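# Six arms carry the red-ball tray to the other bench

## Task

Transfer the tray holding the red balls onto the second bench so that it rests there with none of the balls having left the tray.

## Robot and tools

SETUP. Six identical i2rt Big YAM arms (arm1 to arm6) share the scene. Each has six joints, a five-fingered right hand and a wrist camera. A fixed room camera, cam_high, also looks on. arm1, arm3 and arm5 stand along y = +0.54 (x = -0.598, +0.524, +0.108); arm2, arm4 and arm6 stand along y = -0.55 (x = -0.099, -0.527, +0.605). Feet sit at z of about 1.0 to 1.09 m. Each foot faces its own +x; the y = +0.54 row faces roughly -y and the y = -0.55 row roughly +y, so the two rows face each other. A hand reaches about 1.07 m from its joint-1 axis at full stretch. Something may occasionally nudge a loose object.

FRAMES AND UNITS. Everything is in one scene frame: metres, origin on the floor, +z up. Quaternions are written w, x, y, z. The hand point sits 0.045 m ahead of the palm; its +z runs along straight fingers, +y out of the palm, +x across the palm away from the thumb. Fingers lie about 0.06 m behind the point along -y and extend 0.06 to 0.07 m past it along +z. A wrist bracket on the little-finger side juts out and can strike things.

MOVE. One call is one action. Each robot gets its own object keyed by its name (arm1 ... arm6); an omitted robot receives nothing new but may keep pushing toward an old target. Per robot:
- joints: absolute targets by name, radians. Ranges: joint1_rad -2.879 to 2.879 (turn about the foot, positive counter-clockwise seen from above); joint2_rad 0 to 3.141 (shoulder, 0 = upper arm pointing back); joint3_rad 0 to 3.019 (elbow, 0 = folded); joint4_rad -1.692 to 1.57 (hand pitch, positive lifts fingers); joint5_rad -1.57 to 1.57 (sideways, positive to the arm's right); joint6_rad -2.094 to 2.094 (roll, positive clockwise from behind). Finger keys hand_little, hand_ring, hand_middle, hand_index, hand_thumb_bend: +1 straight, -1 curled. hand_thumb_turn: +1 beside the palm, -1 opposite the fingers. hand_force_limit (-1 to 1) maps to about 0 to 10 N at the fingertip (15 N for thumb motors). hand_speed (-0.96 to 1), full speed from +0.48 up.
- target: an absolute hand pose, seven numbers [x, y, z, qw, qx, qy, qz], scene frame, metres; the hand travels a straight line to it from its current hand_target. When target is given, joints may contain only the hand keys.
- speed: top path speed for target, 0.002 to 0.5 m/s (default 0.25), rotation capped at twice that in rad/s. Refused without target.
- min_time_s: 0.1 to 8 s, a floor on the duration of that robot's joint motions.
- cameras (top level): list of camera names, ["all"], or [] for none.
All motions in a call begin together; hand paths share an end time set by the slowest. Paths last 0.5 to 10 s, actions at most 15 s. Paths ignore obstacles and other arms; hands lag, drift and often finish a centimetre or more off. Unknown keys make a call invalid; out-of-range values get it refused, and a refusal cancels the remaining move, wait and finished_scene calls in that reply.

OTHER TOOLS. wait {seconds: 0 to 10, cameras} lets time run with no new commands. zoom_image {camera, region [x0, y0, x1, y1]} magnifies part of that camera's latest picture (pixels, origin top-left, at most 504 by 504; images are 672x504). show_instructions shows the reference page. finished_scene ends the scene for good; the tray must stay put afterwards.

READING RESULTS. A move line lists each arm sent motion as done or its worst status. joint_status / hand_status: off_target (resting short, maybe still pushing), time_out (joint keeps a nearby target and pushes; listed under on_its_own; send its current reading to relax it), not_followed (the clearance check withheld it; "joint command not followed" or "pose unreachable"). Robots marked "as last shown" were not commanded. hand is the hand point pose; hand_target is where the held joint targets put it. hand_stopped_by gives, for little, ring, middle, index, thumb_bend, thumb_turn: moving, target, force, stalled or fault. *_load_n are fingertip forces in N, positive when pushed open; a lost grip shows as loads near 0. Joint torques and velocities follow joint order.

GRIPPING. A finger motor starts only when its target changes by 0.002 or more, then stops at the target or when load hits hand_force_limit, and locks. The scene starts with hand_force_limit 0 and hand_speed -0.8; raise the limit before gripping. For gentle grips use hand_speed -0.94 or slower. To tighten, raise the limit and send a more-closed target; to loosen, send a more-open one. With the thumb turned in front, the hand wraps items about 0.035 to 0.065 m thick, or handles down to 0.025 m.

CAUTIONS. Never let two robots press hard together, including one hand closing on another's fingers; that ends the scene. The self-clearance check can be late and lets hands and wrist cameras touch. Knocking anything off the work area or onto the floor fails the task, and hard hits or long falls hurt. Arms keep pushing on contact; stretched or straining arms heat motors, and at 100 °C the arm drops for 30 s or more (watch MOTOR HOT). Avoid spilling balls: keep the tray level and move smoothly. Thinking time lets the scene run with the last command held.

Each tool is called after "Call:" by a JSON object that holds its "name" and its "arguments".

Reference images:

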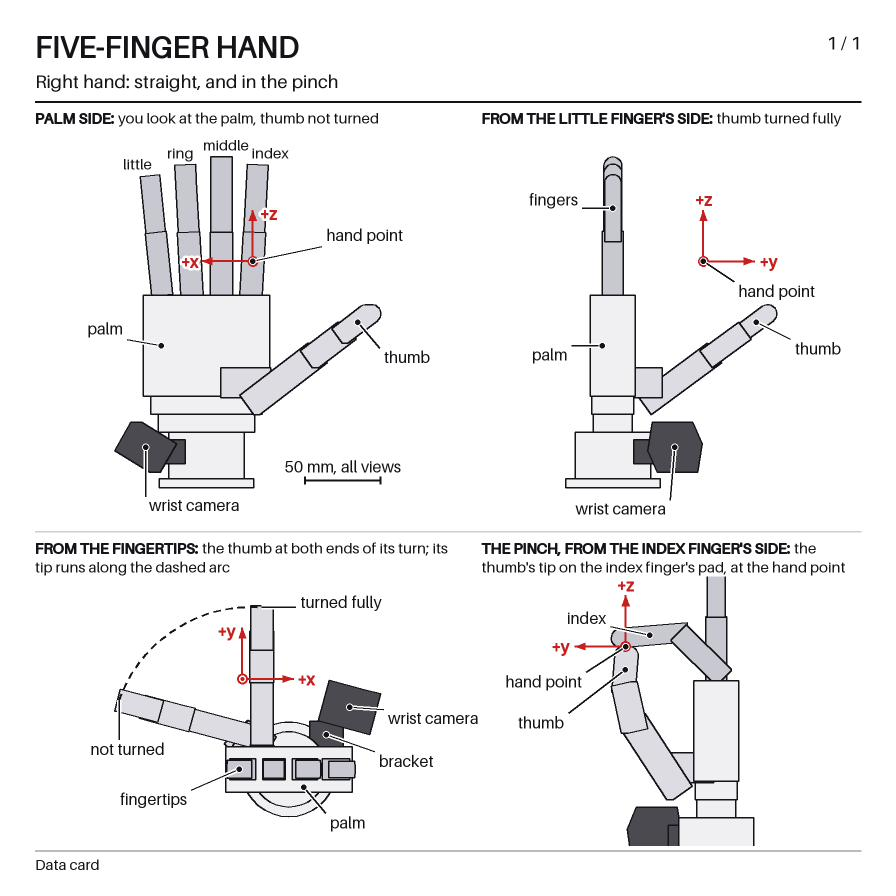

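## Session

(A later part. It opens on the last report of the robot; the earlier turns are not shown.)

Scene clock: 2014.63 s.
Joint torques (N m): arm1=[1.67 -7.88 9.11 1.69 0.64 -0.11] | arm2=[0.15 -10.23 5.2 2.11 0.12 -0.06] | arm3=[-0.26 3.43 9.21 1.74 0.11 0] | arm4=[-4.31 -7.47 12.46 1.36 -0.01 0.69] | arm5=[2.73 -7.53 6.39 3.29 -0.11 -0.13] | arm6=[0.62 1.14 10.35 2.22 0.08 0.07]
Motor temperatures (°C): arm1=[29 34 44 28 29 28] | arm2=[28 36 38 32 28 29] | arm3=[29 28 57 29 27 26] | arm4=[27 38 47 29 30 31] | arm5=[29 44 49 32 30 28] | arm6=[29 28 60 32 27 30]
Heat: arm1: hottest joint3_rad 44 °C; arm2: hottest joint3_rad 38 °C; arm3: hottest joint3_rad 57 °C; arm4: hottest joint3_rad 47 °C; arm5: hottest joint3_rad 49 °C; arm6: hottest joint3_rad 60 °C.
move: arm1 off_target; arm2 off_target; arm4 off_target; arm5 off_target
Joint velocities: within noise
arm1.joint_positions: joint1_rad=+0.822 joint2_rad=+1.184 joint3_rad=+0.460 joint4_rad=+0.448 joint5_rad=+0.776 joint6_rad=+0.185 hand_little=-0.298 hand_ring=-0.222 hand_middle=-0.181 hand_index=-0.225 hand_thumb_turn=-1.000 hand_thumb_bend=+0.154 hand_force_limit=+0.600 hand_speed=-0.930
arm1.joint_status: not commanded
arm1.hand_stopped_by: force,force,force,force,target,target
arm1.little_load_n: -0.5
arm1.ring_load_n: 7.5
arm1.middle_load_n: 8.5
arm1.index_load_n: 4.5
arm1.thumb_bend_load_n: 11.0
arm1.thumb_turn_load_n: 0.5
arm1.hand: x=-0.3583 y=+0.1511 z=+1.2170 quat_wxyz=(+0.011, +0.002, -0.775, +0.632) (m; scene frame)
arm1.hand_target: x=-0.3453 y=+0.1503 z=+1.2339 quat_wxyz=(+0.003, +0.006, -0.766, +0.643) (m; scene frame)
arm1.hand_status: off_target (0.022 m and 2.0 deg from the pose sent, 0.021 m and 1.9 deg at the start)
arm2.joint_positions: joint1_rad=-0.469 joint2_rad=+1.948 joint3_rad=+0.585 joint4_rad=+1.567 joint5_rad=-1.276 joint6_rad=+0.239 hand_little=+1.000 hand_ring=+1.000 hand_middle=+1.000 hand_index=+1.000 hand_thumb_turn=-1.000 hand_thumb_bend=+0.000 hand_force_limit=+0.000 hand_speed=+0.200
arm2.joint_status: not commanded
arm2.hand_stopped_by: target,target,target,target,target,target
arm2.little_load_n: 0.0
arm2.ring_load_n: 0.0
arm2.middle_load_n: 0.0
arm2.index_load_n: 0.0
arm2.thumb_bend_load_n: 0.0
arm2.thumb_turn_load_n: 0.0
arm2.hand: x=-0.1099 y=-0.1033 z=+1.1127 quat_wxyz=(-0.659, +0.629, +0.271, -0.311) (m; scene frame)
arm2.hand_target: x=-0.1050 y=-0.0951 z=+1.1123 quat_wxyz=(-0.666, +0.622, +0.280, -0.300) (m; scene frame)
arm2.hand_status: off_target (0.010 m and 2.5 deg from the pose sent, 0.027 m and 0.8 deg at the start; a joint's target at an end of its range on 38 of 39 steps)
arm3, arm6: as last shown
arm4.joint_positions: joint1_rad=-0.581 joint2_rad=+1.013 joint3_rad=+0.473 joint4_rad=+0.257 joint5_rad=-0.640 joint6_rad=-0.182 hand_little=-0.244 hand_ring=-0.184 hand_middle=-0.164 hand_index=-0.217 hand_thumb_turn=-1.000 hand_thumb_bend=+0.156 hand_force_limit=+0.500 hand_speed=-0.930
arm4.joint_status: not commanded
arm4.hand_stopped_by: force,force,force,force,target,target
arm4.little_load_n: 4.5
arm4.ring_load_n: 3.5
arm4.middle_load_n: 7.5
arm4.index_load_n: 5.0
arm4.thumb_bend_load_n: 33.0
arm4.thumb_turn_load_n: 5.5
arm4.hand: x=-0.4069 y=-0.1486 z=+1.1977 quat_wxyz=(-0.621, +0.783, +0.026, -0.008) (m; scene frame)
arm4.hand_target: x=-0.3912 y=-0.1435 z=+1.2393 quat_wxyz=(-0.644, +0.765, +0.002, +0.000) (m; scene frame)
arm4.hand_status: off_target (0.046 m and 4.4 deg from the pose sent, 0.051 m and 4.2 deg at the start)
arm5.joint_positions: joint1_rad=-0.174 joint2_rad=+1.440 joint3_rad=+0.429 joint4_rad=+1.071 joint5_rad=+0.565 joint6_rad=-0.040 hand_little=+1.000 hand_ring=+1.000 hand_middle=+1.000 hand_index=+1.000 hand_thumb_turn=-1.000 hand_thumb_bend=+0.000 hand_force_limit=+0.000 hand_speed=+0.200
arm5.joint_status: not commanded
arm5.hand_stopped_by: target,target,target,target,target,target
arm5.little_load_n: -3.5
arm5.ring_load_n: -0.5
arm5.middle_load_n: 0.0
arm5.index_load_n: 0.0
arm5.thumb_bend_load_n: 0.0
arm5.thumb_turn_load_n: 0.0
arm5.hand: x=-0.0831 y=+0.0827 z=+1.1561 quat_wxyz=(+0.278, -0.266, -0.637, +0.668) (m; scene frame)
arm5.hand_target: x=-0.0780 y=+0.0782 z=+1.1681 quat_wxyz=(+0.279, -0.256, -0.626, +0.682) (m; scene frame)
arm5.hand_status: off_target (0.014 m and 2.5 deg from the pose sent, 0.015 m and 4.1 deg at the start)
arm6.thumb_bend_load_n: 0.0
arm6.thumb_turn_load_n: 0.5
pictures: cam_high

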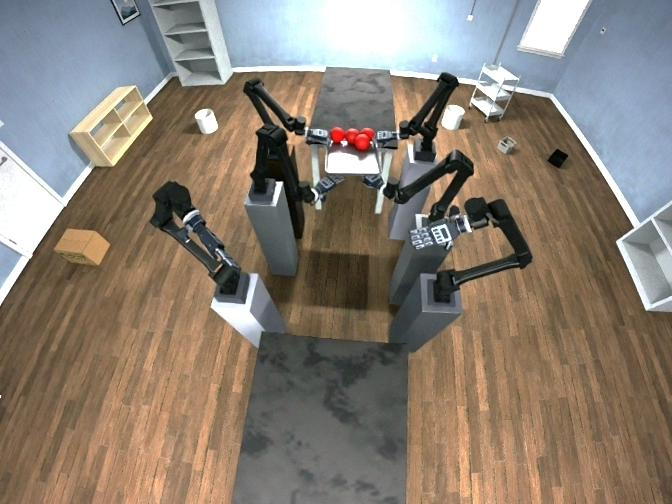

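Call:
{"name": "move", "arguments": {"arm2": {"target": [-0.100, -0.105, 1.050, 0.6590, -0.6290, -0.2710, 0.3110], "speed": 0.1}, "arm1": {"target": [-0.345, 0.150, 1.228, 0.003, 0.006, -0.766, 0.643], "speed": 0.05}, "arm5": {"target": [-0.078, 0.078, 1.163, 0.2788, -0.2553, -0.6253, 0.6825], "speed": 0.05}, "cameras": ["cam_high"]}}

Call:
{"name": "zoom_image", "arguments": {"camera": "cam_high", "region": [300, 100, 420, 200]}}

Scene clock: 2067.37 s.
Joint torques (N m): arm1=[1.67 -7.77 8.46 2.18 0.52 -0.08] | arm2=[-0.67 -10.87 3.64 2.14 -0.16 -0.1] | arm3=[-0.26 3.55 9.21 1.76 0.11 0.01] | arm4=[-4.54 -7.12 12.55 1.55 -0.05 0.7] | arm5=[2.55 -7.71 6.13 3.28 -0.12 -0.12] | arm6=[0.62 1.2 10.39 2.24 0.09 0.06]
Motor temperatures (°C): arm1=[29 34 43 28 29 28] | arm2=[28 35 39 32 28 29] | arm3=[29 28 57 29 27 26] | arm4=[27 38 54 29 30 32] | arm5=[29 41 49 32 30 29] | arm6=[29 28 60 32 27 30]
Heat: arm1: hottest joint3_rad 43 °C; arm2: hottest joint3_rad 39 °C; arm3: hottest joint3_rad 57 °C; arm4: hottest joint3_rad 54 °C; arm5: hottest joint3_rad 49 °C; arm6: hottest joint3_rad 60 °C.
move: arm1 off_target; arm2 off_target; arm5 off_target
Joint velocities: within noise
arm1.joint_positions: joint1_rad=+0.822 joint2_rad=+1.198 joint3_rad=+0.460 joint4_rad=+0.460 joint5_rad=+0.778 joint6_rad=+0.182 hand_little=-0.298 hand_ring=-0.222 hand_middle=-0.181 hand_index=-0.225 hand_thumb_turn=-1.000 hand_thumb_bend=+0.154 hand_force_limit=+0.600 hand_speed=-0.930
arm1.joint_status: not commanded
arm1.hand_stopped_by: force,force,force,force,target,target
arm1.little_load_n: -1.0
arm1.ring_load_n: 7.0
arm1.middle_load_n: 8.5
arm1.index_load_n: 3.5
arm1.thumb_bend_load_n: 12.5
arm1.thumb_turn_load_n: 0.0
arm1.hand: x=-0.3580 y=+0.1500 z=+1.2137 quat_wxyz=(+0.014, +0.002, -0.775, +0.631) (m; scene frame)
arm1.hand_target: x=-0.3452 y=+0.1503 z=+1.2280 quat_wxyz=(+0.003, +0.006, -0.766, +0.643) (m; scene frame)
arm1.hand_status: off_target (0.019 m and 2.1 deg from the pose sent, 0.017 m and 2.0 deg at the start)
arm2.joint_positions: joint1_rad=-0.478 joint2_rad=+2.105 joint3_rad=+0.604 joint4_rad=+1.567 joint5_rad=-1.299 joint6_rad=+0.137 hand_little=+1.000 hand_ring=+1.000 hand_middle=+1.000 hand_index=+1.000 hand_thumb_turn=-1.000 hand_thumb_bend=+0.000 hand_force_limit=+0.000 hand_speed=+0.200
arm2.joint_status: not commanded
arm2.hand_stopped_by: target,target,target,target,target,target
arm2.little_load_n: 0.0
arm2.ring_load_n: 0.0
arm2.middle_load_n: 0.0
arm2.index_load_n: 0.0
arm2.thumb_bend_load_n: 0.0
arm2.thumb_turn_load_n: 0.0
arm2.hand: x=-0.1079 y=-0.1103 z=+1.0523 quat_wxyz=(-0.640, +0.646, +0.269, -0.317) (m; scene frame)
arm2.hand_target: x=-0.1000 y=-0.1051 z=+1.0502 quat_wxyz=(-0.647, +0.641, +0.276, -0.306) (m; scene frame)
arm2.hand_status: off_target (0.010 m and 3.0 deg from the pose sent, 0.063 m and 0.1 deg at the start; a joint's target at an end of its range on 41 of 42 steps)
arm3, arm4, arm6: as last shown
arm4.joint_positions: joint1_rad=-0.581 joint2_rad=+1.013 joint3_rad=+0.473 joint4_rad=+0.253 joint5_rad=-0.640 joint6_rad=-0.182 hand_little=-0.244 hand_ring=-0.184 hand_middle=-0.164 hand_index=-0.217 hand_thumb_turn=-1.000 hand_thumb_bend=+0.156 hand_force_limit=+0.500 hand_speed=-0.930
arm4.ring_load_n: 3.0
arm4.index_load_n: 4.5
arm4.hand: x=-0.4072 y=-0.1491 z=+1.1969 quat_wxyz=(-0.620, +0.784, +0.025, -0.009) (m; scene frame)
arm4.hand_target: x=-0.3913 y=-0.1435 z=+1.2393 quat_wxyz=(-0.644, +0.765, +0.002, +0.000) (m; scene frame)
arm5.joint_positions: joint1_rad=-0.174 joint2_rad=+1.459 joint3_rad=+0.427 joint4_rad=+1.095 joint5_rad=+0.565 joint6_rad=-0.040 hand_little=+1.000 hand_ring=+1.000 hand_middle=+1.000 hand_index=+1.000 hand_thumb_turn=-1.000 hand_thumb_bend=+0.000 hand_force_limit=+0.000 hand_speed=+0.200
arm5.joint_status: not commanded
arm5.hand_stopped_by: target,target,target,target,target,target
arm5.little_load_n: -2.5
arm5.ring_load_n: 0.0
arm5.middle_load_n: 0.0
arm5.index_load_n: 0.0
arm5.thumb_bend_load_n: 0.0
arm5.thumb_turn_load_n: 0.0
arm5.hand: x=-0.0831 y=+0.0821 z=+1.1521 quat_wxyz=(+0.278, -0.266, -0.636, +0.669) (m; scene frame)
arm5.hand_target: x=-0.0780 y=+0.0781 z=+1.1629 quat_wxyz=(+0.279, -0.256, -0.626, +0.682) (m; scene frame)
arm5.hand_status: off_target (0.013 m and 2.3 deg from the pose sent, 0.010 m and 2.5 deg at the start)
arm6.thumb_turn_load_n: 0.0
pictures: cam_high

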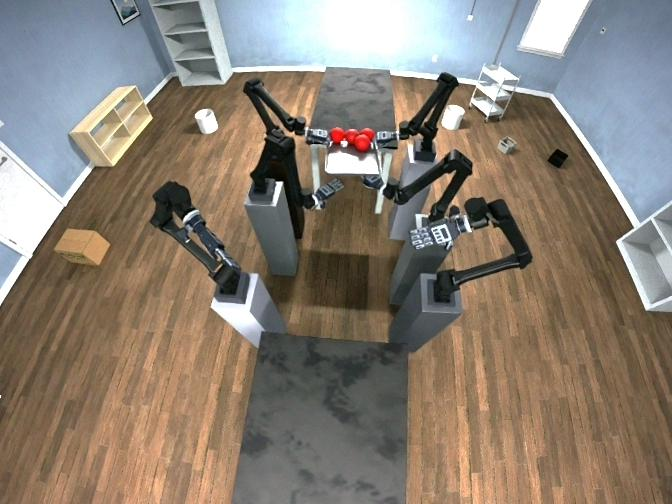

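Scaled by 4.200.

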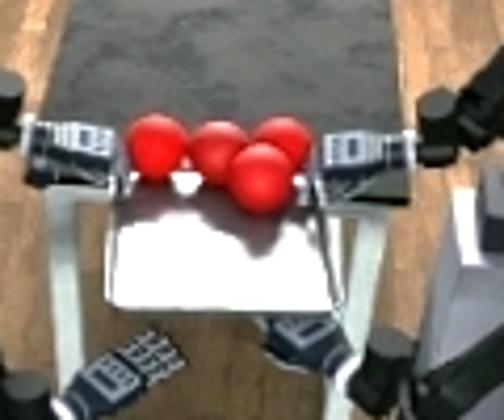

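Call:
{"name": "move", "arguments": {"arm2": {"joints": {"joint1_rad": -1.25, "joint6_rad": 0.0}, "min_time_s": 2.0}, "arm1": {"target": [-0.345, 0.150, 1.220, 0.003, 0.006, -0.766, 0.643], "speed": 0.05}, "cameras": ["cam_high"]}}

Call:
{"name": "zoom_image", "arguments": {"camera": "cam_high", "region": [240, 90, 440, 250]}}

Scene clock: 2075.70 s.
Joint torques (N m): arm1=[1.49 -7.88 7.56 2.45 0.44 -0.09] | arm2=[-0.15 -10.87 3.63 2.14 -0.13 -0.08] | arm3=[-0.21 3.49 9.21 1.77 0.11 0] | arm4=[-3.66 -6.71 12.59 1.7 -0.04 0.76] | arm5=[2.2 -7.94 6.13 3.26 -0.11 -0.13] | arm6=[0.44 1.26 10.41 2.32 0.09 0.07]
Motor temperatures (°C): arm1=[29 34 43 28 29 28] | arm2=[28 35 39 32 28 29] | arm3=[29 28 57 29 27 26] | arm4=[27 38 55 29 30 32] | arm5=[29 41 49 32 30 29] | arm6=[29 28 60 32 27 30]
Heat: arm1: hottest joint3_rad 43 °C; arm2: hottest joint3_rad 39 °C; arm3: hottest joint3_rad 57 °C; arm4: hottest joint3_rad 55 °C; arm5: hottest joint3_rad 49 °C; arm6: hottest joint3_rad 60 °C.
move: arm1 off_target; arm2 done
Joint velocities: within noise
arm1.joint_positions: joint1_rad=+0.824 joint2_rad=+1.219 joint3_rad=+0.460 joint4_rad=+0.487 joint5_rad=+0.781 joint6_rad=+0.182 hand_little=-0.298 hand_ring=-0.222 hand_middle=-0.181 hand_index=-0.225 hand_thumb_turn=-1.000 hand_thumb_bend=+0.154 hand_force_limit=+0.600 hand_speed=-0.930
arm1.joint_status: not commanded
arm1.hand_stopped_by: force,force,force,force,target,target
arm1.little_load_n: -1.0
arm1.ring_load_n: 4.5
arm1.middle_load_n: 7.5
arm1.index_load_n: 3.5
arm1.thumb_bend_load_n: 13.5
arm1.thumb_turn_load_n: 0.0
arm1.hand: x=-0.3553 y=+0.1482 z=+1.2103 quat_wxyz=(+0.012, +0.001, -0.774, +0.633) (m; scene frame)
arm1.hand_target: x=-0.3452 y=+0.1501 z=+1.2199 quat_wxyz=(+0.003, +0.006, -0.766, +0.643) (m; scene frame)
arm1.hand_status: off_target (0.014 m and 1.9 deg from the pose sent, 0.014 m and 2.1 deg at the start)
arm2.joint_positions: joint1_rad=-1.244 joint2_rad=+2.105 joint3_rad=+0.604 joint4_rad=+1.567 joint5_rad=-1.300 joint6_rad=+0.013 hand_little=+1.000 hand_ring=+1.000 hand_middle=+1.000 hand_index=+1.000 hand_thumb_turn=-1.000 hand_thumb_bend=+0.000 hand_force_limit=+0.000 hand_speed=+0.200
arm2.joint_status: all done
arm2.hand_stopped_by: target,target,target,target,target,target
arm2.little_load_n: 0.0
arm2.ring_load_n: 0.0
arm2.middle_load_n: 0.0
arm2.index_load_n: 0.0
arm2.thumb_bend_load_n: 0.0
arm2.thumb_turn_load_n: 0.0
arm2.hand: x=+0.2062 y=-0.2257 z=+1.0485 quat_wxyz=(-0.716, +0.696, +0.051, -0.013) (m; scene frame)
arm2.hand_target: x=+0.2139 y=-0.2255 z=+1.0466 quat_wxyz=(-0.718, +0.694, +0.061, -0.001) (m; scene frame)
arm2.hand_status: not commanded
arm3.joint_positions: joint1_rad=+0.131 joint2_rad=+0.610 joint3_rad=+1.382 joint4_rad=-1.436 joint5_rad=+0.089 joint6_rad=-1.113 hand_little=+1.000 hand_ring=+1.000 hand_middle=+1.000 hand_index=+1.000 hand_thumb_turn=+1.000 hand_thumb_bend=+1.000 hand_force_limit=+0.000 hand_speed=-0.800
arm3.joint_status: not commanded
arm3.hand_stopped_by: target,target,target,target,target,target
arm3.little_load_n: 0.0
arm3.ring_load_n: 0.0
arm3.middle_load_n: 0.0
arm3.index_load_n: 0.0
arm3.thumb_bend_load_n: 0.0
arm3.thumb_turn_load_n: 0.0
arm3.hand: x=+0.4881 y=+0.3367 z=+1.4687 quat_wxyz=(+0.245, +0.500, -0.746, +0.365) (m; scene frame)
arm3.hand_target: x=+0.4880 y=+0.3372 z=+1.4793 quat_wxyz=(+0.250, +0.496, -0.742, +0.376) (m; scene frame)
arm3.hand_status: not commanded
arm4, arm5: as last shown
arm4.joint_positions: joint1_rad=-0.586 joint2_rad=+1.012 joint3_rad=+0.473 joint4_rad=+0.248 joint5_rad=-0.640 joint6_rad=-0.188 hand_little=-0.244 hand_ring=-0.184 hand_middle=-0.164 hand_index=-0.217 hand_thumb_turn=-1.000 hand_thumb_bend=+0.156 hand_force_limit=+0.500 hand_speed=-0.930
arm4.little_load_n: 5.0
arm4.middle_load_n: 6.5
arm4.index_load_n: 3.0
arm4.thumb_bend_load_n: 33.5
arm4.thumb_turn_load_n: 5.0
arm4.hand: x=-0.4054 y=-0.1501 z=+1.1962 quat_wxyz=(-0.619, +0.785, +0.025, -0.006) (m; scene frame)
arm4.hand_target: x=-0.3911 y=-0.1435 z=+1.2395 quat_wxyz=(-0.644, +0.765, +0.002, +0.000) (m; scene frame)
arm5.joint_positions: joint1_rad=-0.169 joint2_rad=+1.462 joint3_rad=+0.427 joint4_rad=+1.095 joint5_rad=+0.565 joint6_rad=-0.040 hand_little=+1.000 hand_ring=+1.000 hand_middle=+1.000 hand_index=+1.000 hand_thumb_turn=-1.000 hand_thumb_bend=+0.000 hand_force_limit=+0.000 hand_speed=+0.200
arm5.little_load_n: -2.0
arm5.hand: x=-0.0809 y=+0.0811 z=+1.1510 quat_wxyz=(+0.276, -0.264, -0.637, +0.669) (m; scene frame)
arm5.hand_target: x=-0.0781 y=+0.0782 z=+1.1630 quat_wxyz=(+0.279, -0.256, -0.626, +0.682) (m; scene frame)
arm6.joint_positions: joint1_rad=-0.493 joint2_rad=+0.613 joint3_rad=+1.441 joint4_rad=-1.236 joint5_rad=+0.146 joint6_rad=-1.234 hand_little=+1.000 hand_ring=+1.000 hand_middle=+1.000 hand_index=+1.000 hand_thumb_turn=+1.000 hand_thumb_bend=+1.000 hand_force_limit=+0.000 hand_speed=-0.800
arm6.joint_status: not commanded
arm6.hand_stopped_by: target,target,target,target,target,target
arm6.little_load_n: 0.0
arm6.ring_load_n: 0.0
arm6.middle_load_n: 0.5
arm6.index_load_n: 0.0
arm6.thumb_bend_load_n: 0.0
arm6.thumb_turn_load_n: 0.0
arm6.hand: x=+0.7739 y=-0.3801 z=+1.6091 quat_wxyz=(-0.317, +0.787, +0.279, +0.449) (m; scene frame)
arm6.hand_target: x=+0.7729 y=-0.3820 z=+1.6204 quat_wxyz=(-0.325, +0.781, +0.276, +0.457) (m; scene frame)
arm6.hand_status: not commanded
pictures: cam_high

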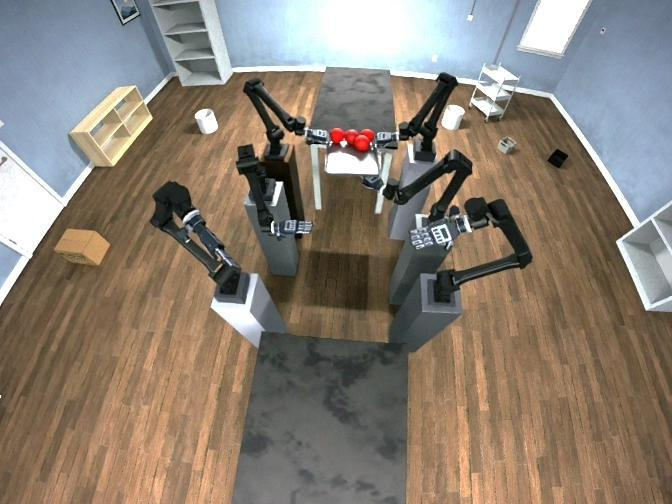

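Scaled by 2.520.

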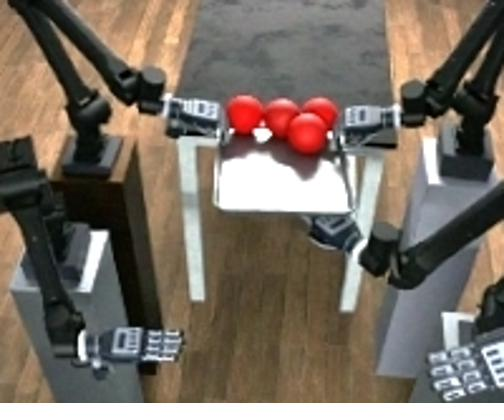

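Call:
{"name": "move", "arguments": {"arm2": {"target": [0.18, -0.25, 1.33, -0.643, 0.766, 0, 0], "speed": 0.25, "joints": {"hand_little": 0.15, "hand_ring": 0.15, "hand_middle": 0.15, "hand_index": 0.15, "hand_thumb_bend": 0.15, "hand_speed": -0.2}}}}

Call:
{"name": "move", "arguments": {"arm2": {"target": [-0.275, -0.25, 1.33, -0.643, 0.766, 0, 0], "speed": 0.2}, "cameras": ["cam_high", "arm2_cam_wrist"]}}

Call:
{"name": "zoom_image", "arguments": {"camera": "cam_high", "region": [240, 90, 440, 250]}}

Scene clock: 2090.30 s.
Joint torques (N m): arm1=[1.55 -7.82 7.56 2.45 0.43 -0.08] | arm2=[1.38 -6.89 14.09 1.26 -0.32 -0.05] | arm3=[-0.21 3.43 9.2 1.74 0.11 0] | arm4=[-4.48 -7 12.44 1.78 -0.04 0.75] | arm5=[2.14 -7.94 6.13 3.26 -0.12 -0.12] | arm6=[0.56 1.26 10.39 2.24 0.1 0.07]
Motor temperatures (°C): arm1=[29 34 43 28 29 28] | arm2=[28 35 39 32 28 29] | arm3=[29 28 57 29 27 26] | arm4=[27 38 56 29 30 32] | arm5=[29 41 49 32 30 29] | arm6=[29 28 60 32 27 30]
Heat: arm1: hottest joint3_rad 43 °C; arm2: hottest joint3_rad 39 °C; arm3: hottest joint3_rad 57 °C; arm4: hottest joint3_rad 56 °C; arm5: hottest joint3_rad 49 °C; arm6: hottest joint3_rad 60 °C.
move: arm2 off_target
Joint velocities: within noise
arm1, arm3, arm4, arm5, arm6: as last shown
arm1.little_load_n: -0.5
arm1.thumb_turn_load_n: -0.5
arm2.joint_positions: joint1_rad=-1.245 joint2_rad=+1.069 joint3_rad=+0.746 joint4_rad=-0.200 joint5_rad=-1.162 joint6_rad=-0.416 hand_little=+0.150 hand_ring=+0.150 hand_middle=+0.150 hand_index=+0.150 hand_thumb_turn=-1.000 hand_thumb_bend=+0.150 hand_force_limit=+0.000 hand_speed=-0.200
arm2.joint_status: all done
arm2.hand_stopped_by: target,target,target,target,target,target
arm2.little_load_n: 0.0
arm2.ring_load_n: 0.0
arm2.middle_load_n: 0.0
arm2.index_load_n: 0.0
arm2.thumb_bend_load_n: 0.0
arm2.thumb_turn_load_n: 0.0
arm2.hand: x=+0.1704 y=-0.2582 z=+1.3027 quat_wxyz=(-0.636, +0.771, -0.026, -0.022) (m; scene frame)
arm2.hand_target: x=+0.1787 y=-0.2510 z=+1.3299 quat_wxyz=(-0.643, +0.766, +0.000, +0.000) (m; scene frame)
arm2.hand_status: off_target (0.030 m and 4.0 deg from the pose sent, 0.284 m and 13.0 deg at the start)
arm3.little_load_n: 0.5
arm4.thumb_bend_load_n: 34.0
arm4.thumb_turn_load_n: 5.5
pictures: none

Scene clock: 2093.53 s.
Joint torques (N m): arm1=[1.44 -7.71 7.57 2.45 0.43 -0.08] | arm2=[1.2 -0.26 14.84 2.69 0.32 0.17] | arm3=[-0.21 3.49 9.2 1.76 0.11 0] | arm4=[-3.9 -6.89 12.6 1.68 -0.05 0.77] | arm5=[2.2 -7.88 6.12 3.26 -0.12 -0.13] | arm6=[0.67 1.32 10.43 2.24 0.09 0.08]
Motor temperatures (°C): arm1=[29 34 43 28 29 28] | arm2=[28 35 39 32 28 29] | arm3=[29 28 57 29 27 26] | arm4=[27 38 57 29 30 32] | arm5=[29 40 49 32 30 29] | arm6=[29 28 60 32 27 30]
Heat: arm1: hottest joint3_rad 43 °C; arm2: hottest joint3_rad 39 °C; arm3: hottest joint3_rad 57 °C; arm4: hottest joint3_rad 57 °C; arm5: hottest joint3_rad 49 °C; arm6: hottest joint3_rad 60 °C.
move: arm2 off_target
Joint velocities: within noise
arm1, arm3, arm4, arm5, arm6: as last shown
arm1.middle_load_n: 8.0
arm1.thumb_turn_load_n: 0.0
arm2.joint_positions: joint1_rad=+0.832 joint2_rad=+0.531 joint3_rad=+0.488 joint4_rad=-0.301 joint5_rad=+0.852 joint6_rad=+0.205 hand_little=+0.150 hand_ring=+0.150 hand_middle=+0.150 hand_index=+0.150 hand_thumb_turn=-1.000 hand_thumb_bend=+0.150 hand_force_limit=+0.000 hand_speed=-0.200
arm2.joint_status: not commanded
arm2.hand_stopped_by: target,target,target,target,target,target
arm2.little_load_n: 0.0
arm2.ring_load_n: 0.0
arm2.middle_load_n: -0.5
arm2.index_load_n: 0.0
arm2.thumb_bend_load_n: 0.0
arm2.thumb_turn_load_n: 0.0
arm2.hand: x=-0.2615 y=-0.2576 z=+1.2954 quat_wxyz=(-0.626, +0.779, +0.017, +0.024) (m; scene frame)
arm2.hand_target: x=-0.2735 y=-0.2521 z=+1.3299 quat_wxyz=(-0.643, +0.766, +0.000, +0.000) (m; scene frame)
arm2.hand_status: off_target (0.038 m and 4.2 deg from the pose sent, 0.446 m and 4.0 deg at the start)
arm3.little_load_n: 0.0
arm3.index_load_n: 0.5
arm4.little_load_n: 4.5
arm4.thumb_bend_load_n: 33.5
arm6.middle_load_n: 0.0
pictures: arm2_cam_wrist, cam_high

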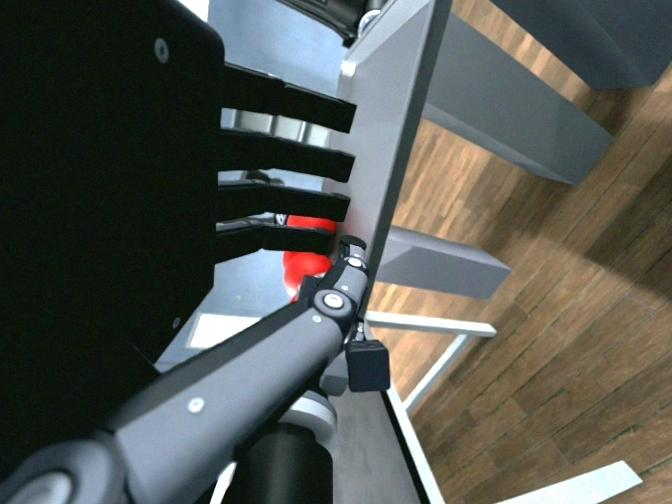

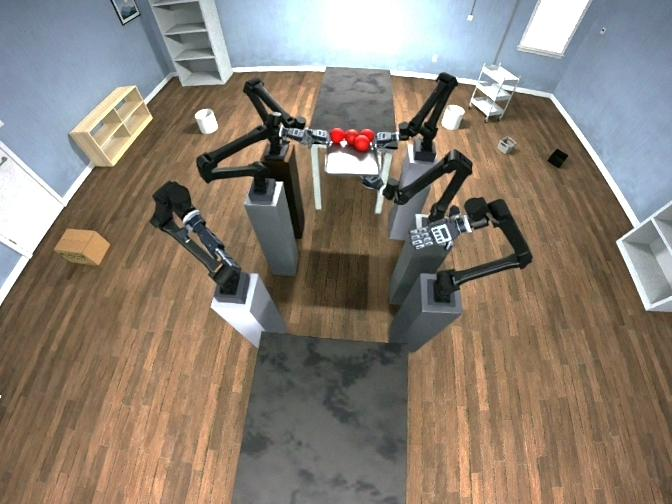

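Scaled by 2.520.

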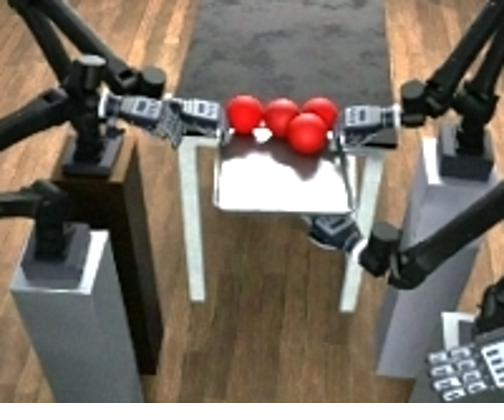

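Call:
{"name": "move", "arguments": {"arm2": {"target": [-0.275, -0.165, 1.285, -0.643, 0.766, 0, 0], "speed": 0.1}, "cameras": ["arm2_cam_wrist"]}}

Scene clock: 2109.27 s.
Joint torques (N m): arm1=[1.44 -7.82 7.56 2.45 0.44 -0.09] | arm2=[-0.67 -2.96 11.49 2.69 -0.1 -0.04] | arm3=[-0.26 3.43 9.22 1.76 0.11 0.01] | arm4=[-3.9 -7.18 12.57 1.77 -0.03 0.75] | arm5=[2.14 -7.88 6.12 3.26 -0.11 -0.13] | arm6=[0.73 1.26 10.43 2.25 0.08 0.08]
Motor temperatures (°C): arm1=[29 34 42 28 29 28] | arm2=[28 34 42 32 28 29] | arm3=[29 28 57 29 27 26] | arm4=[27 38 57 29 30 33] | arm5=[29 40 49 32 30 29] | arm6=[28 28 60 32 27 30]
Heat: arm1: hottest joint3_rad 42 °C; arm2: hottest joint3_rad 42 °C; arm3: hottest joint3_rad 57 °C; arm4: hottest joint3_rad 57 °C; arm5: hottest joint3_rad 49 °C; arm6: hottest joint3_rad 60 °C.
move: arm2 off_target
Joint velocities: within noise
arm1, arm3, arm4, arm5, arm6: as last shown
arm1.little_load_n: -1.0
arm1.thumb_turn_load_n: -0.5
arm2.joint_positions: joint1_rad=+0.592 joint2_rad=+0.817 joint3_rad=+0.488 joint4_rad=+0.079 joint5_rad=+0.606 joint6_rad=+0.143 hand_little=+0.150 hand_ring=+0.150 hand_middle=+0.150 hand_index=+0.150 hand_thumb_turn=-1.000 hand_thumb_bend=+0.150 hand_force_limit=+0.000 hand_speed=-0.200
arm2.joint_status: not commanded
arm2.hand_stopped_by: target,target,target,target,target,target
arm2.little_load_n: 0.0
arm2.ring_load_n: 0.0
arm2.middle_load_n: 0.0
arm2.index_load_n: 0.0
arm2.thumb_bend_load_n: 0.0
arm2.thumb_turn_load_n: 0.0
arm2.hand: x=-0.2742 y=-0.1742 z=+1.2728 quat_wxyz=(-0.634, +0.773, +0.004, +0.000) (m; scene frame)
arm2.hand_target: x=-0.2748 y=-0.1656 z=+1.2852 quat_wxyz=(-0.643, +0.766, +0.000, +0.000) (m; scene frame)
arm2.hand_status: off_target (0.015 m and 1.4 deg from the pose sent, 0.094 m and 4.2 deg at the start)
arm3.little_load_n: -0.5
arm3.index_load_n: 0.0
arm4.little_load_n: 5.0
arm4.middle_load_n: 6.0
arm4.thumb_bend_load_n: 34.0
arm4.thumb_turn_load_n: 5.0
pictures: arm2_cam_wrist

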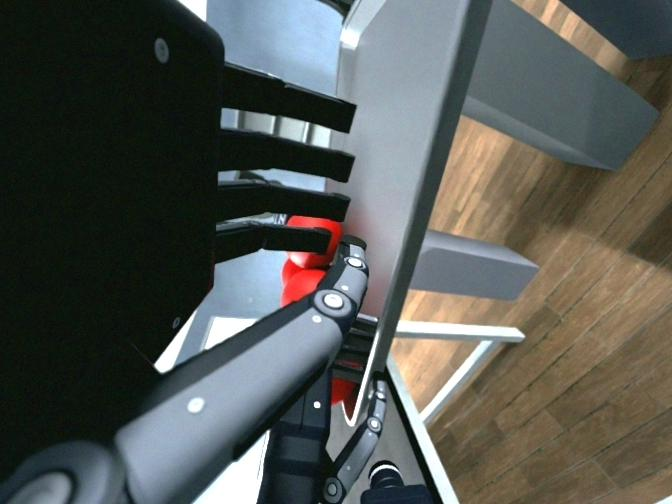

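Call:
{"name": "move", "arguments": {"arm2": {"target": [-0.275, -0.156, 1.238, -0.643, 0.766, 0, 0], "speed": 0.1}, "cameras": ["arm2_cam_wrist"]}}

Scene clock: 2115.77 s.
Joint torques (N m): arm1=[1.44 -7.77 7.57 2.44 0.44 -0.09] | arm2=[-0.79 -3.72 9.42 2.74 -0.11 -0.06] | arm3=[-0.21 3.43 9.21 1.76 0.11 -0.01] | arm4=[-4.25 -7.06 12.52 1.68 -0.06 0.76] | arm5=[2.08 -8 6.11 3.26 -0.12 -0.13] | arm6=[0.32 0.91 10.41 2.24 0.09 0.07]
Motor temperatures (°C): arm1=[29 34 42 28 29 28] | arm2=[28 34 42 32 28 29] | arm3=[29 28 57 29 27 26] | arm4=[27 38 58 29 30 33] | arm5=[29 40 49 32 30 29] | arm6=[28 28 60 32 27 30]
Heat: arm1: hottest joint3_rad 42 °C; arm2: hottest joint3_rad 42 °C; arm3: hottest joint3_rad 57 °C; arm4: hottest joint3_rad 58 °C; arm5: hottest joint3_rad 49 °C; arm6: hottest joint3_rad 60 °C.
move: arm2 done
Joint velocities: within noise
arm1, arm3, arm4, arm5, arm6: as last shown
arm1.little_load_n: -0.5
arm1.middle_load_n: 7.5
arm1.thumb_turn_load_n: 0.0
arm2.joint_positions: joint1_rad=+0.574 joint2_rad=+0.930 joint3_rad=+0.422 joint4_rad=+0.278 joint5_rad=+0.588 joint6_rad=+0.138 hand_little=+0.150 hand_ring=+0.150 hand_middle=+0.150 hand_index=+0.150 hand_thumb_turn=-1.000 hand_thumb_bend=+0.150 hand_force_limit=+0.000 hand_speed=-0.200
arm2.joint_status: not commanded
arm2.hand_stopped_by: target,target,target,target,target,target
arm2.little_load_n: 0.0
arm2.ring_load_n: 0.0
arm2.middle_load_n: 0.0
arm2.index_load_n: 0.0
arm2.thumb_bend_load_n: 0.0
arm2.thumb_turn_load_n: 0.0
arm2.hand: x=-0.2775 y=-0.1614 z=+1.2362 quat_wxyz=(-0.639, +0.769, +0.001, -0.004) (m; scene frame)
arm2.hand_target: x=-0.2749 y=-0.1561 z=+1.2380 quat_wxyz=(-0.643, +0.766, +0.000, +0.000) (m; scene frame)
arm2.hand_status: done (0.006 m and 0.7 deg from the pose sent, 0.039 m and 1.4 deg at the start)
arm3.little_load_n: 0.0
arm4.middle_load_n: 6.5
arm5.ring_load_n: -0.5
pictures: arm2_cam_wrist

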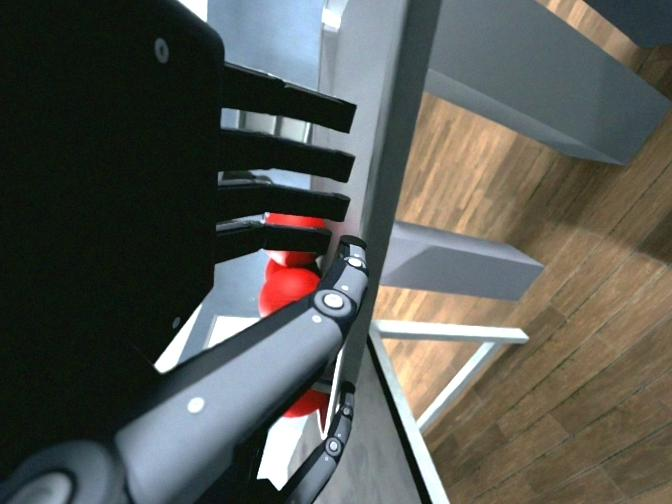

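Call:
{"name": "move", "arguments": {"arm2": {"target": [-0.275, -0.163, 1.215, -0.643, 0.766, 0, 0], "speed": 0.1}, "cameras": ["arm2_cam_wrist"]}}

Call:
{"name": "zoom_image", "arguments": {"camera": "arm2_cam_wrist", "region": [220, 180, 470, 450]}}

Scene clock: 2124.37 s.
Joint torques (N m): arm1=[1.44 -7.88 7.57 2.37 0.43 -0.07] | arm2=[0.56 -3.19 8.27 2.37 0.24 -0.02] | arm3=[-0.32 3.43 9.2 1.76 0.11 0] | arm4=[-4.13 -7 12.6 1.89 -0.07 0.77] | arm5=[2.08 -8.06 6.09 3.28 -0.09 -0.12] | arm6=[0.73 1.2 10.36 2.18 0.08 0.07]
Motor temperatures (°C): arm1=[29 34 42 28 29 28] | arm2=[28 34 42 32 28 29] | arm3=[29 27 57 29 27 26] | arm4=[27 38 58 29 30 33] | arm5=[29 40 49 32 30 29] | arm6=[28 28 60 32 27 30]
Heat: arm1: hottest joint3_rad 42 °C; arm2: hottest joint3_rad 42 °C; arm3: hottest joint3_rad 57 °C; arm4: hottest joint3_rad 58 °C; arm5: hottest joint3_rad 49 °C; arm6: hottest joint3_rad 60 °C.
move: arm2 done
Joint velocities: within noise
arm1, arm3, arm4, arm5, arm6: as last shown
arm1.joint_positions: joint1_rad=+0.824 joint2_rad=+1.220 joint3_rad=+0.460 joint4_rad=+0.489 joint5_rad=+0.781 joint6_rad=+0.181 hand_little=-0.298 hand_ring=-0.222 hand_middle=-0.181 hand_index=-0.225 hand_thumb_turn=-1.000 hand_thumb_bend=+0.154 hand_force_limit=+0.600 hand_speed=-0.930
arm1.little_load_n: 0.0
arm1.ring_load_n: 4.0
arm1.thumb_bend_load_n: 13.0
arm1.hand: x=-0.3553 y=+0.1480 z=+1.2104 quat_wxyz=(+0.013, +0.002, -0.774, +0.633) (m; scene frame)
arm2.joint_positions: joint1_rad=+0.574 joint2_rad=+0.956 joint3_rad=+0.379 joint4_rad=+0.372 joint5_rad=+0.593 joint6_rad=+0.138 hand_little=+0.150 hand_ring=+0.150 hand_middle=+0.150 hand_index=+0.150 hand_thumb_turn=-1.000 hand_thumb_bend=+0.150 hand_force_limit=+0.000 hand_speed=-0.200
arm2.joint_status: not commanded
arm2.hand_stopped_by: target,target,target,target,target,target
arm2.little_load_n: 0.5
arm2.ring_load_n: 0.5
arm2.middle_load_n: 0.0
arm2.index_load_n: 0.0
arm2.thumb_bend_load_n: 0.0
arm2.thumb_turn_load_n: 0.0
arm2.hand: x=-0.2753 y=-0.1626 z=+1.2240 quat_wxyz=(-0.647, +0.762, -0.006, -0.007) (m; scene frame)
arm2.hand_target: x=-0.2749 y=-0.1632 z=+1.2152 quat_wxyz=(-0.643, +0.766, +0.000, +0.000) (m; scene frame)
arm2.hand_status: done (0.009 m and 1.2 deg from the pose sent, 0.021 m and 0.7 deg at the start)
arm3.thumb_bend_load_n: 0.5
arm4.joint_positions: joint1_rad=-0.586 joint2_rad=+1.012 joint3_rad=+0.473 joint4_rad=+0.245 joint5_rad=-0.639 joint6_rad=-0.188 hand_little=-0.244 hand_ring=-0.184 hand_middle=-0.164 hand_index=-0.217 hand_thumb_turn=-1.000 hand_thumb_bend=+0.156 hand_force_limit=+0.500 hand_speed=-0.930
arm4.little_load_n: 4.5
arm4.middle_load_n: 7.0
arm4.index_load_n: 3.5
arm4.thumb_turn_load_n: 5.5
arm4.hand: x=-0.4056 y=-0.1504 z=+1.1957 quat_wxyz=(-0.618, +0.786, +0.024, -0.007) (m; scene frame)
arm4.hand_target: x=-0.3912 y=-0.1435 z=+1.2394 quat_wxyz=(-0.644, +0.765, +0.002, +0.000) (m; scene frame)
arm5.joint_positions: joint1_rad=-0.169 joint2_rad=+1.463 joint3_rad=+0.427 joint4_rad=+1.095 joint5_rad=+0.564 joint6_rad=-0.040 hand_little=+1.000 hand_ring=+1.000 hand_middle=+1.000 hand_index=+1.000 hand_thumb_turn=-1.000 hand_thumb_bend=+0.000 hand_force_limit=+0.000 hand_speed=+0.200
arm5.little_load_n: -1.5
arm5.ring_load_n: 0.0
arm5.hand: x=-0.0806 y=+0.0810 z=+1.1505 quat_wxyz=(+0.276, -0.264, -0.638, +0.669) (m; scene frame)
arm5.hand_target: x=-0.0781 y=+0.0782 z=+1.1629 quat_wxyz=(+0.279, -0.256, -0.626, +0.682) (m; scene frame)
pictures: arm2_cam_wrist

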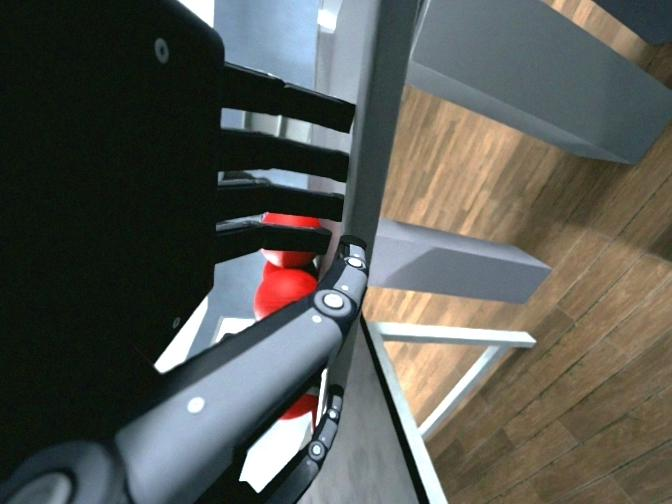

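Scaled by 1.867.

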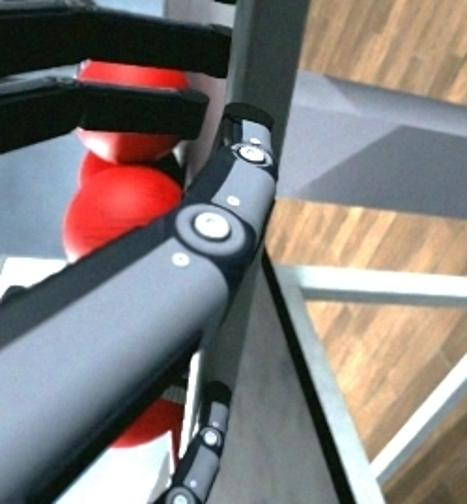

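Call:
{"name": "move", "arguments": {"arm2": {"target": [-0.275, -0.168, 1.245, -0.643, 0.766, 0, 0], "speed": 0.1}}}

Call:
{"name": "move", "arguments": {"arm2": {"target": [-0.275, -0.178, 1.240, -0.643, 0.766, 0, 0], "speed": 0.1}}}

Call:
{"name": "move", "arguments": {"arm2": {"target": [-0.275, -0.178, 1.205, -0.643, 0.766, 0, 0], "speed": 0.08}, "cameras": ["arm2_cam_wrist"]}}

Call:
{"name": "zoom_image", "arguments": {"camera": "arm2_cam_wrist", "region": [220, 130, 470, 400]}}

Scene clock: 2150.37 s.
Joint torques (N m): arm1=[1.26 -8.18 7.56 2.09 0.45 -0.05] | arm2=[1.26 -4.6 11.82 0.91 0.33 0.01] | arm3=[-0.21 3.37 9.21 1.76 0.11 0] | arm4=[-3.9 -7.06 12.56 2.1 -0.13 0.75] | arm5=[1.96 -8 6.2 3.21 -0.03 -0.12] | arm6=[0.32 1.2 10.37 2.17 0.1 0.07]
Motor temperatures (°C): arm1=[29 34 41 28 28 28] | arm2=[28 34 44 32 28 29] | arm3=[29 27 57 29 27 26] | arm4=[27 38 59 29 30 33] | arm5=[29 40 49 32 30 29] | arm6=[28 28 60 32 27 30]
Heat: arm1: hottest joint3_rad 41 °C; arm2: hottest joint3_rad 44 °C; arm3: hottest joint3_rad 57 °C; arm4: hottest joint3_rad 59 °C; arm5: hottest joint3_rad 49 °C; arm6: hottest joint3_rad 60 °C.
move: arm2 off_target
Joint velocities: within noise
arm1, arm3, arm5, arm6: as last shown
arm1.joint_positions: joint1_rad=+0.826 joint2_rad=+1.223 joint3_rad=+0.460 joint4_rad=+0.496 joint5_rad=+0.780 joint6_rad=+0.178 hand_little=-0.298 hand_ring=-0.223 hand_middle=-0.181 hand_index=-0.225 hand_thumb_turn=-1.000 hand_thumb_bend=+0.154 hand_force_limit=+0.600 hand_speed=-0.930
arm1.little_load_n: -0.5
arm1.ring_load_n: 3.5
arm1.index_load_n: 6.0
arm1.thumb_bend_load_n: 12.0
arm1.thumb_turn_load_n: 0.5
arm1.hand: x=-0.3540 y=+0.1479 z=+1.2105 quat_wxyz=(+0.011, +0.003, -0.773, +0.634) (m; scene frame)
arm1.hand_target: x=-0.3452 y=+0.1501 z=+1.2198 quat_wxyz=(+0.003, +0.006, -0.766, +0.643) (m; scene frame)
arm2.joint_positions: joint1_rad=+0.576 joint2_rad=+0.893 joint3_rad=+0.389 joint4_rad=+0.264 joint5_rad=+0.602 joint6_rad=+0.138 hand_little=+0.150 hand_ring=+0.150 hand_middle=+0.150 hand_index=+0.150 hand_thumb_turn=-1.000 hand_thumb_bend=+0.150 hand_force_limit=+0.000 hand_speed=-0.200
arm2.joint_status: not commanded
arm2.hand_stopped_by: target,target,target,target,target,target
arm2.little_load_n: 0.0
arm2.ring_load_n: 0.0
arm2.middle_load_n: 3.5
arm2.index_load_n: 0.0
arm2.thumb_bend_load_n: 0.0
arm2.thumb_turn_load_n: 0.0
arm2.hand: x=-0.2683 y=-0.1719 z=+1.2288 quat_wxyz=(-0.637, +0.771, -0.001, +0.003) (m; scene frame)
arm2.hand_target: x=-0.2747 y=-0.1683 z=+1.2450 quat_wxyz=(-0.643, +0.766, +0.000, +0.000) (m; scene frame)
arm2.hand_status: off_target (0.018 m and 1.0 deg from the pose sent, 0.022 m and 1.2 deg at the start)
arm3.thumb_bend_load_n: 0.0
arm4.joint_positions: joint1_rad=-0.587 joint2_rad=+1.012 joint3_rad=+0.473 joint4_rad=+0.240 joint5_rad=-0.638 joint6_rad=-0.188 hand_little=-0.244 hand_ring=-0.184 hand_middle=-0.164 hand_index=-0.217 hand_thumb_turn=-1.000 hand_thumb_bend=+0.156 hand_force_limit=+0.500 hand_speed=-0.930
arm4.joint_status: not commanded
arm4.hand_stopped_by: force,force,force,force,target,target
arm4.little_load_n: 3.5
arm4.ring_load_n: 3.0
arm4.middle_load_n: 8.0
arm4.index_load_n: 4.5
arm4.thumb_bend_load_n: 35.0
arm4.thumb_turn_load_n: 5.5
arm4.hand: x=-0.4052 y=-0.1510 z=+1.1947 quat_wxyz=(-0.616, +0.787, +0.023, -0.007) (m; scene frame)
arm4.hand_target: x=-0.3912 y=-0.1435 z=+1.2394 quat_wxyz=(-0.644, +0.765, +0.002, +0.000) (m; scene frame)
arm4.hand_status: not commanded
arm5.joint_positions: joint1_rad=-0.168 joint2_rad=+1.464 joint3_rad=+0.425 joint4_rad=+1.097 joint5_rad=+0.562 joint6_rad=-0.041 hand_little=+1.000 hand_ring=+1.000 hand_middle=+1.000 hand_index=+1.000 hand_thumb_turn=-1.000 hand_thumb_bend=+0.000 hand_force_limit=+0.000 hand_speed=+0.200
arm5.hand: x=-0.0799 y=+0.0812 z=+1.1497 quat_wxyz=(+0.276, -0.263, -0.639, +0.668) (m; scene frame)
arm5.hand_target: x=-0.0781 y=+0.0782 z=+1.1628 quat_wxyz=(+0.279, -0.256, -0.626, +0.682) (m; scene frame)
pictures: none

Scene clock: 2151.33 s.
Joint torques (N m): arm1=[1.26 -8.23 7.57 2.09 0.41 -0.04] | arm2=[1.38 -5.07 9.85 1.54 0.21 0.07] | arm3=[-0.32 3.43 9.2 1.76 0.11 0] | arm4=[-4.07 -6.95 12.49 2.06 -0.1 0.76] | arm5=[1.96 -8.06 6.19 3.18 -0.04 -0.12] | arm6=[0.44 1.2 10.37 2.35 0.1 0.06]
Motor temperatures (°C): arm1=[29 34 41 28 28 28] | arm2=[28 34 44 32 28 29] | arm3=[29 27 57 29 27 26] | arm4=[27 38 59 29 30 33] | arm5=[29 40 49 32 30 29] | arm6=[28 28 60 32 27 30]
Heat: arm1: hottest joint3_rad 41 °C; arm2: hottest joint3_rad 44 °C; arm3: hottest joint3_rad 57 °C; arm4: hottest joint3_rad 59 °C; arm5: hottest joint3_rad 49 °C; arm6: hottest joint3_rad 60 °C.
move: arm2 done
Joint velocities: within noise
arm1, arm3, arm4, arm6: as last shown
arm1.joint_positions: joint1_rad=+0.826 joint2_rad=+1.223 joint3_rad=+0.460 joint4_rad=+0.496 joint5_rad=+0.781 joint6_rad=+0.178 hand_little=-0.298 hand_ring=-0.223 hand_middle=-0.181 hand_index=-0.225 hand_thumb_turn=-1.000 hand_thumb_bend=+0.154 hand_force_limit=+0.600 hand_speed=-0.930
arm1.little_load_n: -1.0
arm1.middle_load_n: 8.0
arm1.index_load_n: 5.5
arm1.hand: x=-0.3541 y=+0.1479 z=+1.2106 quat_wxyz=(+0.012, +0.002, -0.773, +0.634) (m; scene frame)
arm2.joint_positions: joint1_rad=+0.599 joint2_rad=+0.879 joint3_rad=+0.389 joint4_rad=+0.248 joint5_rad=+0.629 joint6_rad=+0.138 hand_little=+0.150 hand_ring=+0.150 hand_middle=+0.150 hand_index=+0.150 hand_thumb_turn=-1.000 hand_thumb_bend=+0.150 hand_force_limit=+0.000 hand_speed=-0.200
arm2.joint_status: not commanded
arm2.hand_stopped_by: target,target,target,target,target,target
arm2.little_load_n: 0.0
arm2.ring_load_n: 0.0
arm2.middle_load_n: 0.5
arm2.index_load_n: 0.0
arm2.thumb_bend_load_n: 0.0
arm2.thumb_turn_load_n: 0.0
arm2.hand: x=-0.2704 y=-0.1766 z=+1.2309 quat_wxyz=(-0.638, +0.770, +0.000, +0.006) (m; scene frame)
arm2.hand_target: x=-0.2750 y=-0.1779 z=+1.2400 quat_wxyz=(-0.643, +0.766, +0.000, +0.000) (m; scene frame)
arm2.hand_status: done (0.010 m and 1.0 deg from the pose sent, 0.014 m and 1.0 deg at the start)
arm3.middle_load_n: 0.5
arm3.thumb_turn_load_n: 0.5
arm4.little_load_n: 4.0
arm4.middle_load_n: 7.5
arm4.thumb_bend_load_n: 34.5
arm4.hand: x=-0.4053 y=-0.1510 z=+1.1948 quat_wxyz=(-0.616, +0.787, +0.023, -0.007) (m; scene frame)
arm5.joint_positions: joint1_rad=-0.168 joint2_rad=+1.464 joint3_rad=+0.425 joint4_rad=+1.097 joint5_rad=+0.562 joint6_rad=-0.041 hand_little=+1.000 hand_ring=+1.000 hand_middle=+1.000 hand_index=+1.000 hand_thumb_turn=-1.000 hand_thumb_bend=+0.000 hand_force_limit=+0.000 hand_speed=+0.200
arm5.joint_status: not commanded
arm5.hand_stopped_by: target,target,target,target,target,target
arm5.little_load_n: -1.5
arm5.ring_load_n: 0.0
arm5.middle_load_n: 0.0
arm5.index_load_n: 0.0
arm5.thumb_bend_load_n: 0.0
arm5.thumb_turn_load_n: 0.0
arm5.hand: x=-0.0799 y=+0.0811 z=+1.1499 quat_wxyz=(+0.276, -0.263, -0.639, +0.669) (m; scene frame)
arm5.hand_target: x=-0.0781 y=+0.0783 z=+1.1628 quat_wxyz=(+0.279, -0.256, -0.626, +0.682) (m; scene frame)
arm5.hand_status: not commanded
pictures: none

Scene clock: 2152.53 s.
Joint torques (N m): arm1=[1.26 -8.18 7.57 2.06 0.33 -0.01] | arm2=[1.26 -2.08 7.41 1.83 -0.05 0.07] | arm3=[-0.26 3.43 9.2 1.74 0.11 0] | arm4=[-3.96 -6.83 12.6 2.1 -0.11 0.75] | arm5=[2.02 -8.18 6.34 3.19 -0.04 -0.13] | arm6=[0.62 1.2 10.32 2.22 0.09 0.07]
Motor temperatures (°C): arm1=[29 34 41 28 28 28] | arm2=[28 34 44 32 28 29] | arm3=[29 27 57 29 27 26] | arm4=[27 38 59 29 30 33] | arm5=[29 40 49 32 30 29] | arm6=[28 28 60 32 27 30]
Heat: arm1: hottest joint3_rad 41 °C; arm2: hottest joint3_rad 44 °C; arm3: hottest joint3_rad 57 °C; arm4: hottest joint3_rad 59 °C; arm5: hottest joint3_rad 49 °C; arm6: hottest joint3_rad 60 °C.
move: arm2 off_target
Joint velocities: within noise
arm1.joint_positions: joint1_rad=+0.826 joint2_rad=+1.223 joint3_rad=+0.460 joint4_rad=+0.496 joint5_rad=+0.783 joint6_rad=+0.175 hand_little=-0.298 hand_ring=-0.223 hand_middle=-0.181 hand_index=-0.225 hand_thumb_turn=-1.000 hand_thumb_bend=+0.154 hand_force_limit=+0.600 hand_speed=-0.930
arm1.joint_status: not commanded
arm1.hand_stopped_by: force,force,force,force,target,target
arm1.little_load_n: -0.5
arm1.ring_load_n: 4.5
arm1.middle_load_n: 7.5
arm1.index_load_n: 4.0
arm1.thumb_bend_load_n: 12.0
arm1.thumb_turn_load_n: 0.0
arm1.hand: x=-0.3548 y=+0.1478 z=+1.2105 quat_wxyz=(+0.014, +0.003, -0.773, +0.635) (m; scene frame)
arm1.hand_target: x=-0.3452 y=+0.1501 z=+1.2198 quat_wxyz=(+0.003, +0.006, -0.766, +0.643) (m; scene frame)
arm1.hand_status: not commanded
arm2.joint_positions: joint1_rad=+0.601 joint2_rad=+0.918 joint3_rad=+0.346 joint4_rad=+0.394 joint5_rad=+0.636 joint6_rad=+0.138 hand_little=+0.150 hand_ring=+0.150 hand_middle=+0.150 hand_index=+0.150 hand_thumb_turn=-1.000 hand_thumb_bend=+0.150 hand_force_limit=+0.000 hand_speed=-0.200
arm2.joint_status: not commanded
arm2.hand_stopped_by: target,target,target,target,target,target
arm2.little_load_n: 0.0
arm2.ring_load_n: 0.0
arm2.middle_load_n: 1.0
arm2.index_load_n: 0.0
arm2.thumb_bend_load_n: 0.0
arm2.thumb_turn_load_n: 0.0
arm2.hand: x=-0.2723 y=-0.1731 z=+1.2267 quat_wxyz=(-0.658, +0.753, -0.014, -0.006) (m; scene frame)
arm2.hand_target: x=-0.2743 y=-0.1787 z=+1.2057 quat_wxyz=(-0.643, +0.766, +0.000, +0.000) (m; scene frame)
arm2.hand_status: off_target (0.022 m and 2.9 deg from the pose sent, 0.026 m and 1.1 deg at the start)
arm3.joint_positions: joint1_rad=+0.131 joint2_rad=+0.610 joint3_rad=+1.382 joint4_rad=-1.436 joint5_rad=+0.089 joint6_rad=-1.113 hand_little=+1.000 hand_ring=+1.000 hand_middle=+1.000 hand_index=+1.000 hand_thumb_turn=+1.000 hand_thumb_bend=+1.000 hand_force_limit=+0.000 hand_speed=-0.800
arm3.joint_status: not commanded
arm3.hand_stopped_by: target,target,target,target,target,target
arm3.little_load_n: 0.0
arm3.ring_load_n: 0.0
arm3.middle_load_n: 0.0
arm3.index_load_n: 0.0
arm3.thumb_bend_load_n: 0.0
arm3.thumb_turn_load_n: 0.0
arm3.hand: x=+0.4881 y=+0.3367 z=+1.4687 quat_wxyz=(+0.245, +0.500, -0.746, +0.365) (m; scene frame)
arm3.hand_target: x=+0.4880 y=+0.3372 z=+1.4793 quat_wxyz=(+0.250, +0.496, -0.742, +0.376) (m; scene frame)
arm3.hand_status: not commanded
arm4, arm5: as last shown
arm4.joint_positions: joint1_rad=-0.587 joint2_rad=+1.012 joint3_rad=+0.473 joint4_rad=+0.240 joint5_rad=-0.638 joint6_rad=-0.188 hand_little=-0.244 hand_ring=-0.183 hand_middle=-0.164 hand_index=-0.217 hand_thumb_turn=-1.000 hand_thumb_bend=+0.156 hand_force_limit=+0.500 hand_speed=-0.930
arm4.little_load_n: 5.5
arm4.ring_load_n: 4.0
arm4.middle_load_n: 8.5
arm4.hand: x=-0.4052 y=-0.1510 z=+1.1947 quat_wxyz=(-0.616, +0.787, +0.023, -0.007) (m; scene frame)
arm5.joint_positions: joint1_rad=-0.168 joint2_rad=+1.464 joint3_rad=+0.424 joint4_rad=+1.097 joint5_rad=+0.562 joint6_rad=-0.041 hand_little=+1.000 hand_ring=+1.000 hand_middle=+1.000 hand_index=+1.000 hand_thumb_turn=-1.000 hand_thumb_bend=+0.000 hand_force_limit=+0.000 hand_speed=+0.200
arm5.little_load_n: -0.5
arm5.hand: x=-0.0798 y=+0.0817 z=+1.1489 quat_wxyz=(+0.276, -0.263, -0.639, +0.668) (m; scene frame)
arm5.hand_target: x=-0.0781 y=+0.0782 z=+1.1629 quat_wxyz=(+0.279, -0.256, -0.626, +0.682) (m; scene frame)
arm6.joint_positions: joint1_rad=-0.493 joint2_rad=+0.613 joint3_rad=+1.441 joint4_rad=-1.236 joint5_rad=+0.146 joint6_rad=-1.234 hand_little=+1.000 hand_ring=+1.000 hand_middle=+1.000 hand_index=+1.000 hand_thumb_turn=+1.000 hand_thumb_bend=+1.000 hand_force_limit=+0.000 hand_speed=-0.800
arm6.joint_status: not commanded
arm6.hand_stopped_by: target,target,target,target,target,target
arm6.little_load_n: 0.0
arm6.ring_load_n: 0.0
arm6.middle_load_n: 0.0
arm6.index_load_n: 0.0
arm6.thumb_bend_load_n: 0.0
arm6.thumb_turn_load_n: 0.0
arm6.hand: x=+0.7739 y=-0.3801 z=+1.6091 quat_wxyz=(-0.317, +0.787, +0.279, +0.449) (m; scene frame)
arm6.hand_target: x=+0.7729 y=-0.3820 z=+1.6204 quat_wxyz=(-0.325, +0.781, +0.276, +0.457) (m; scene frame)
arm6.hand_status: not commanded
pictures: arm2_cam_wrist

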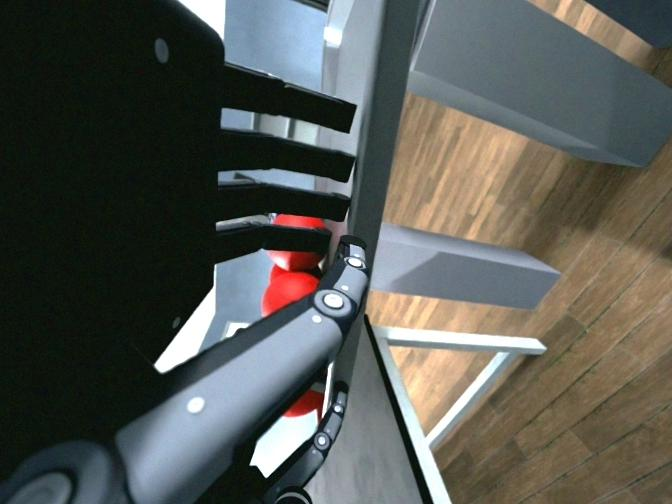

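Scaled by 1.867.

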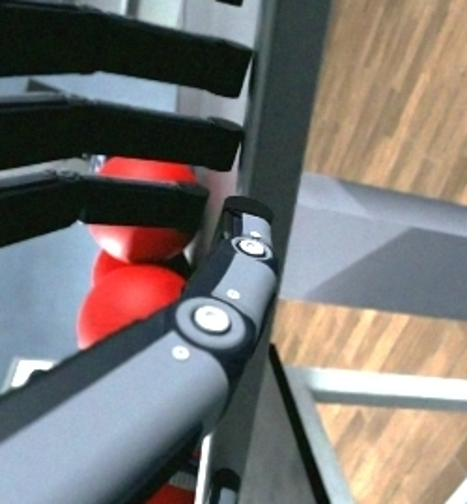

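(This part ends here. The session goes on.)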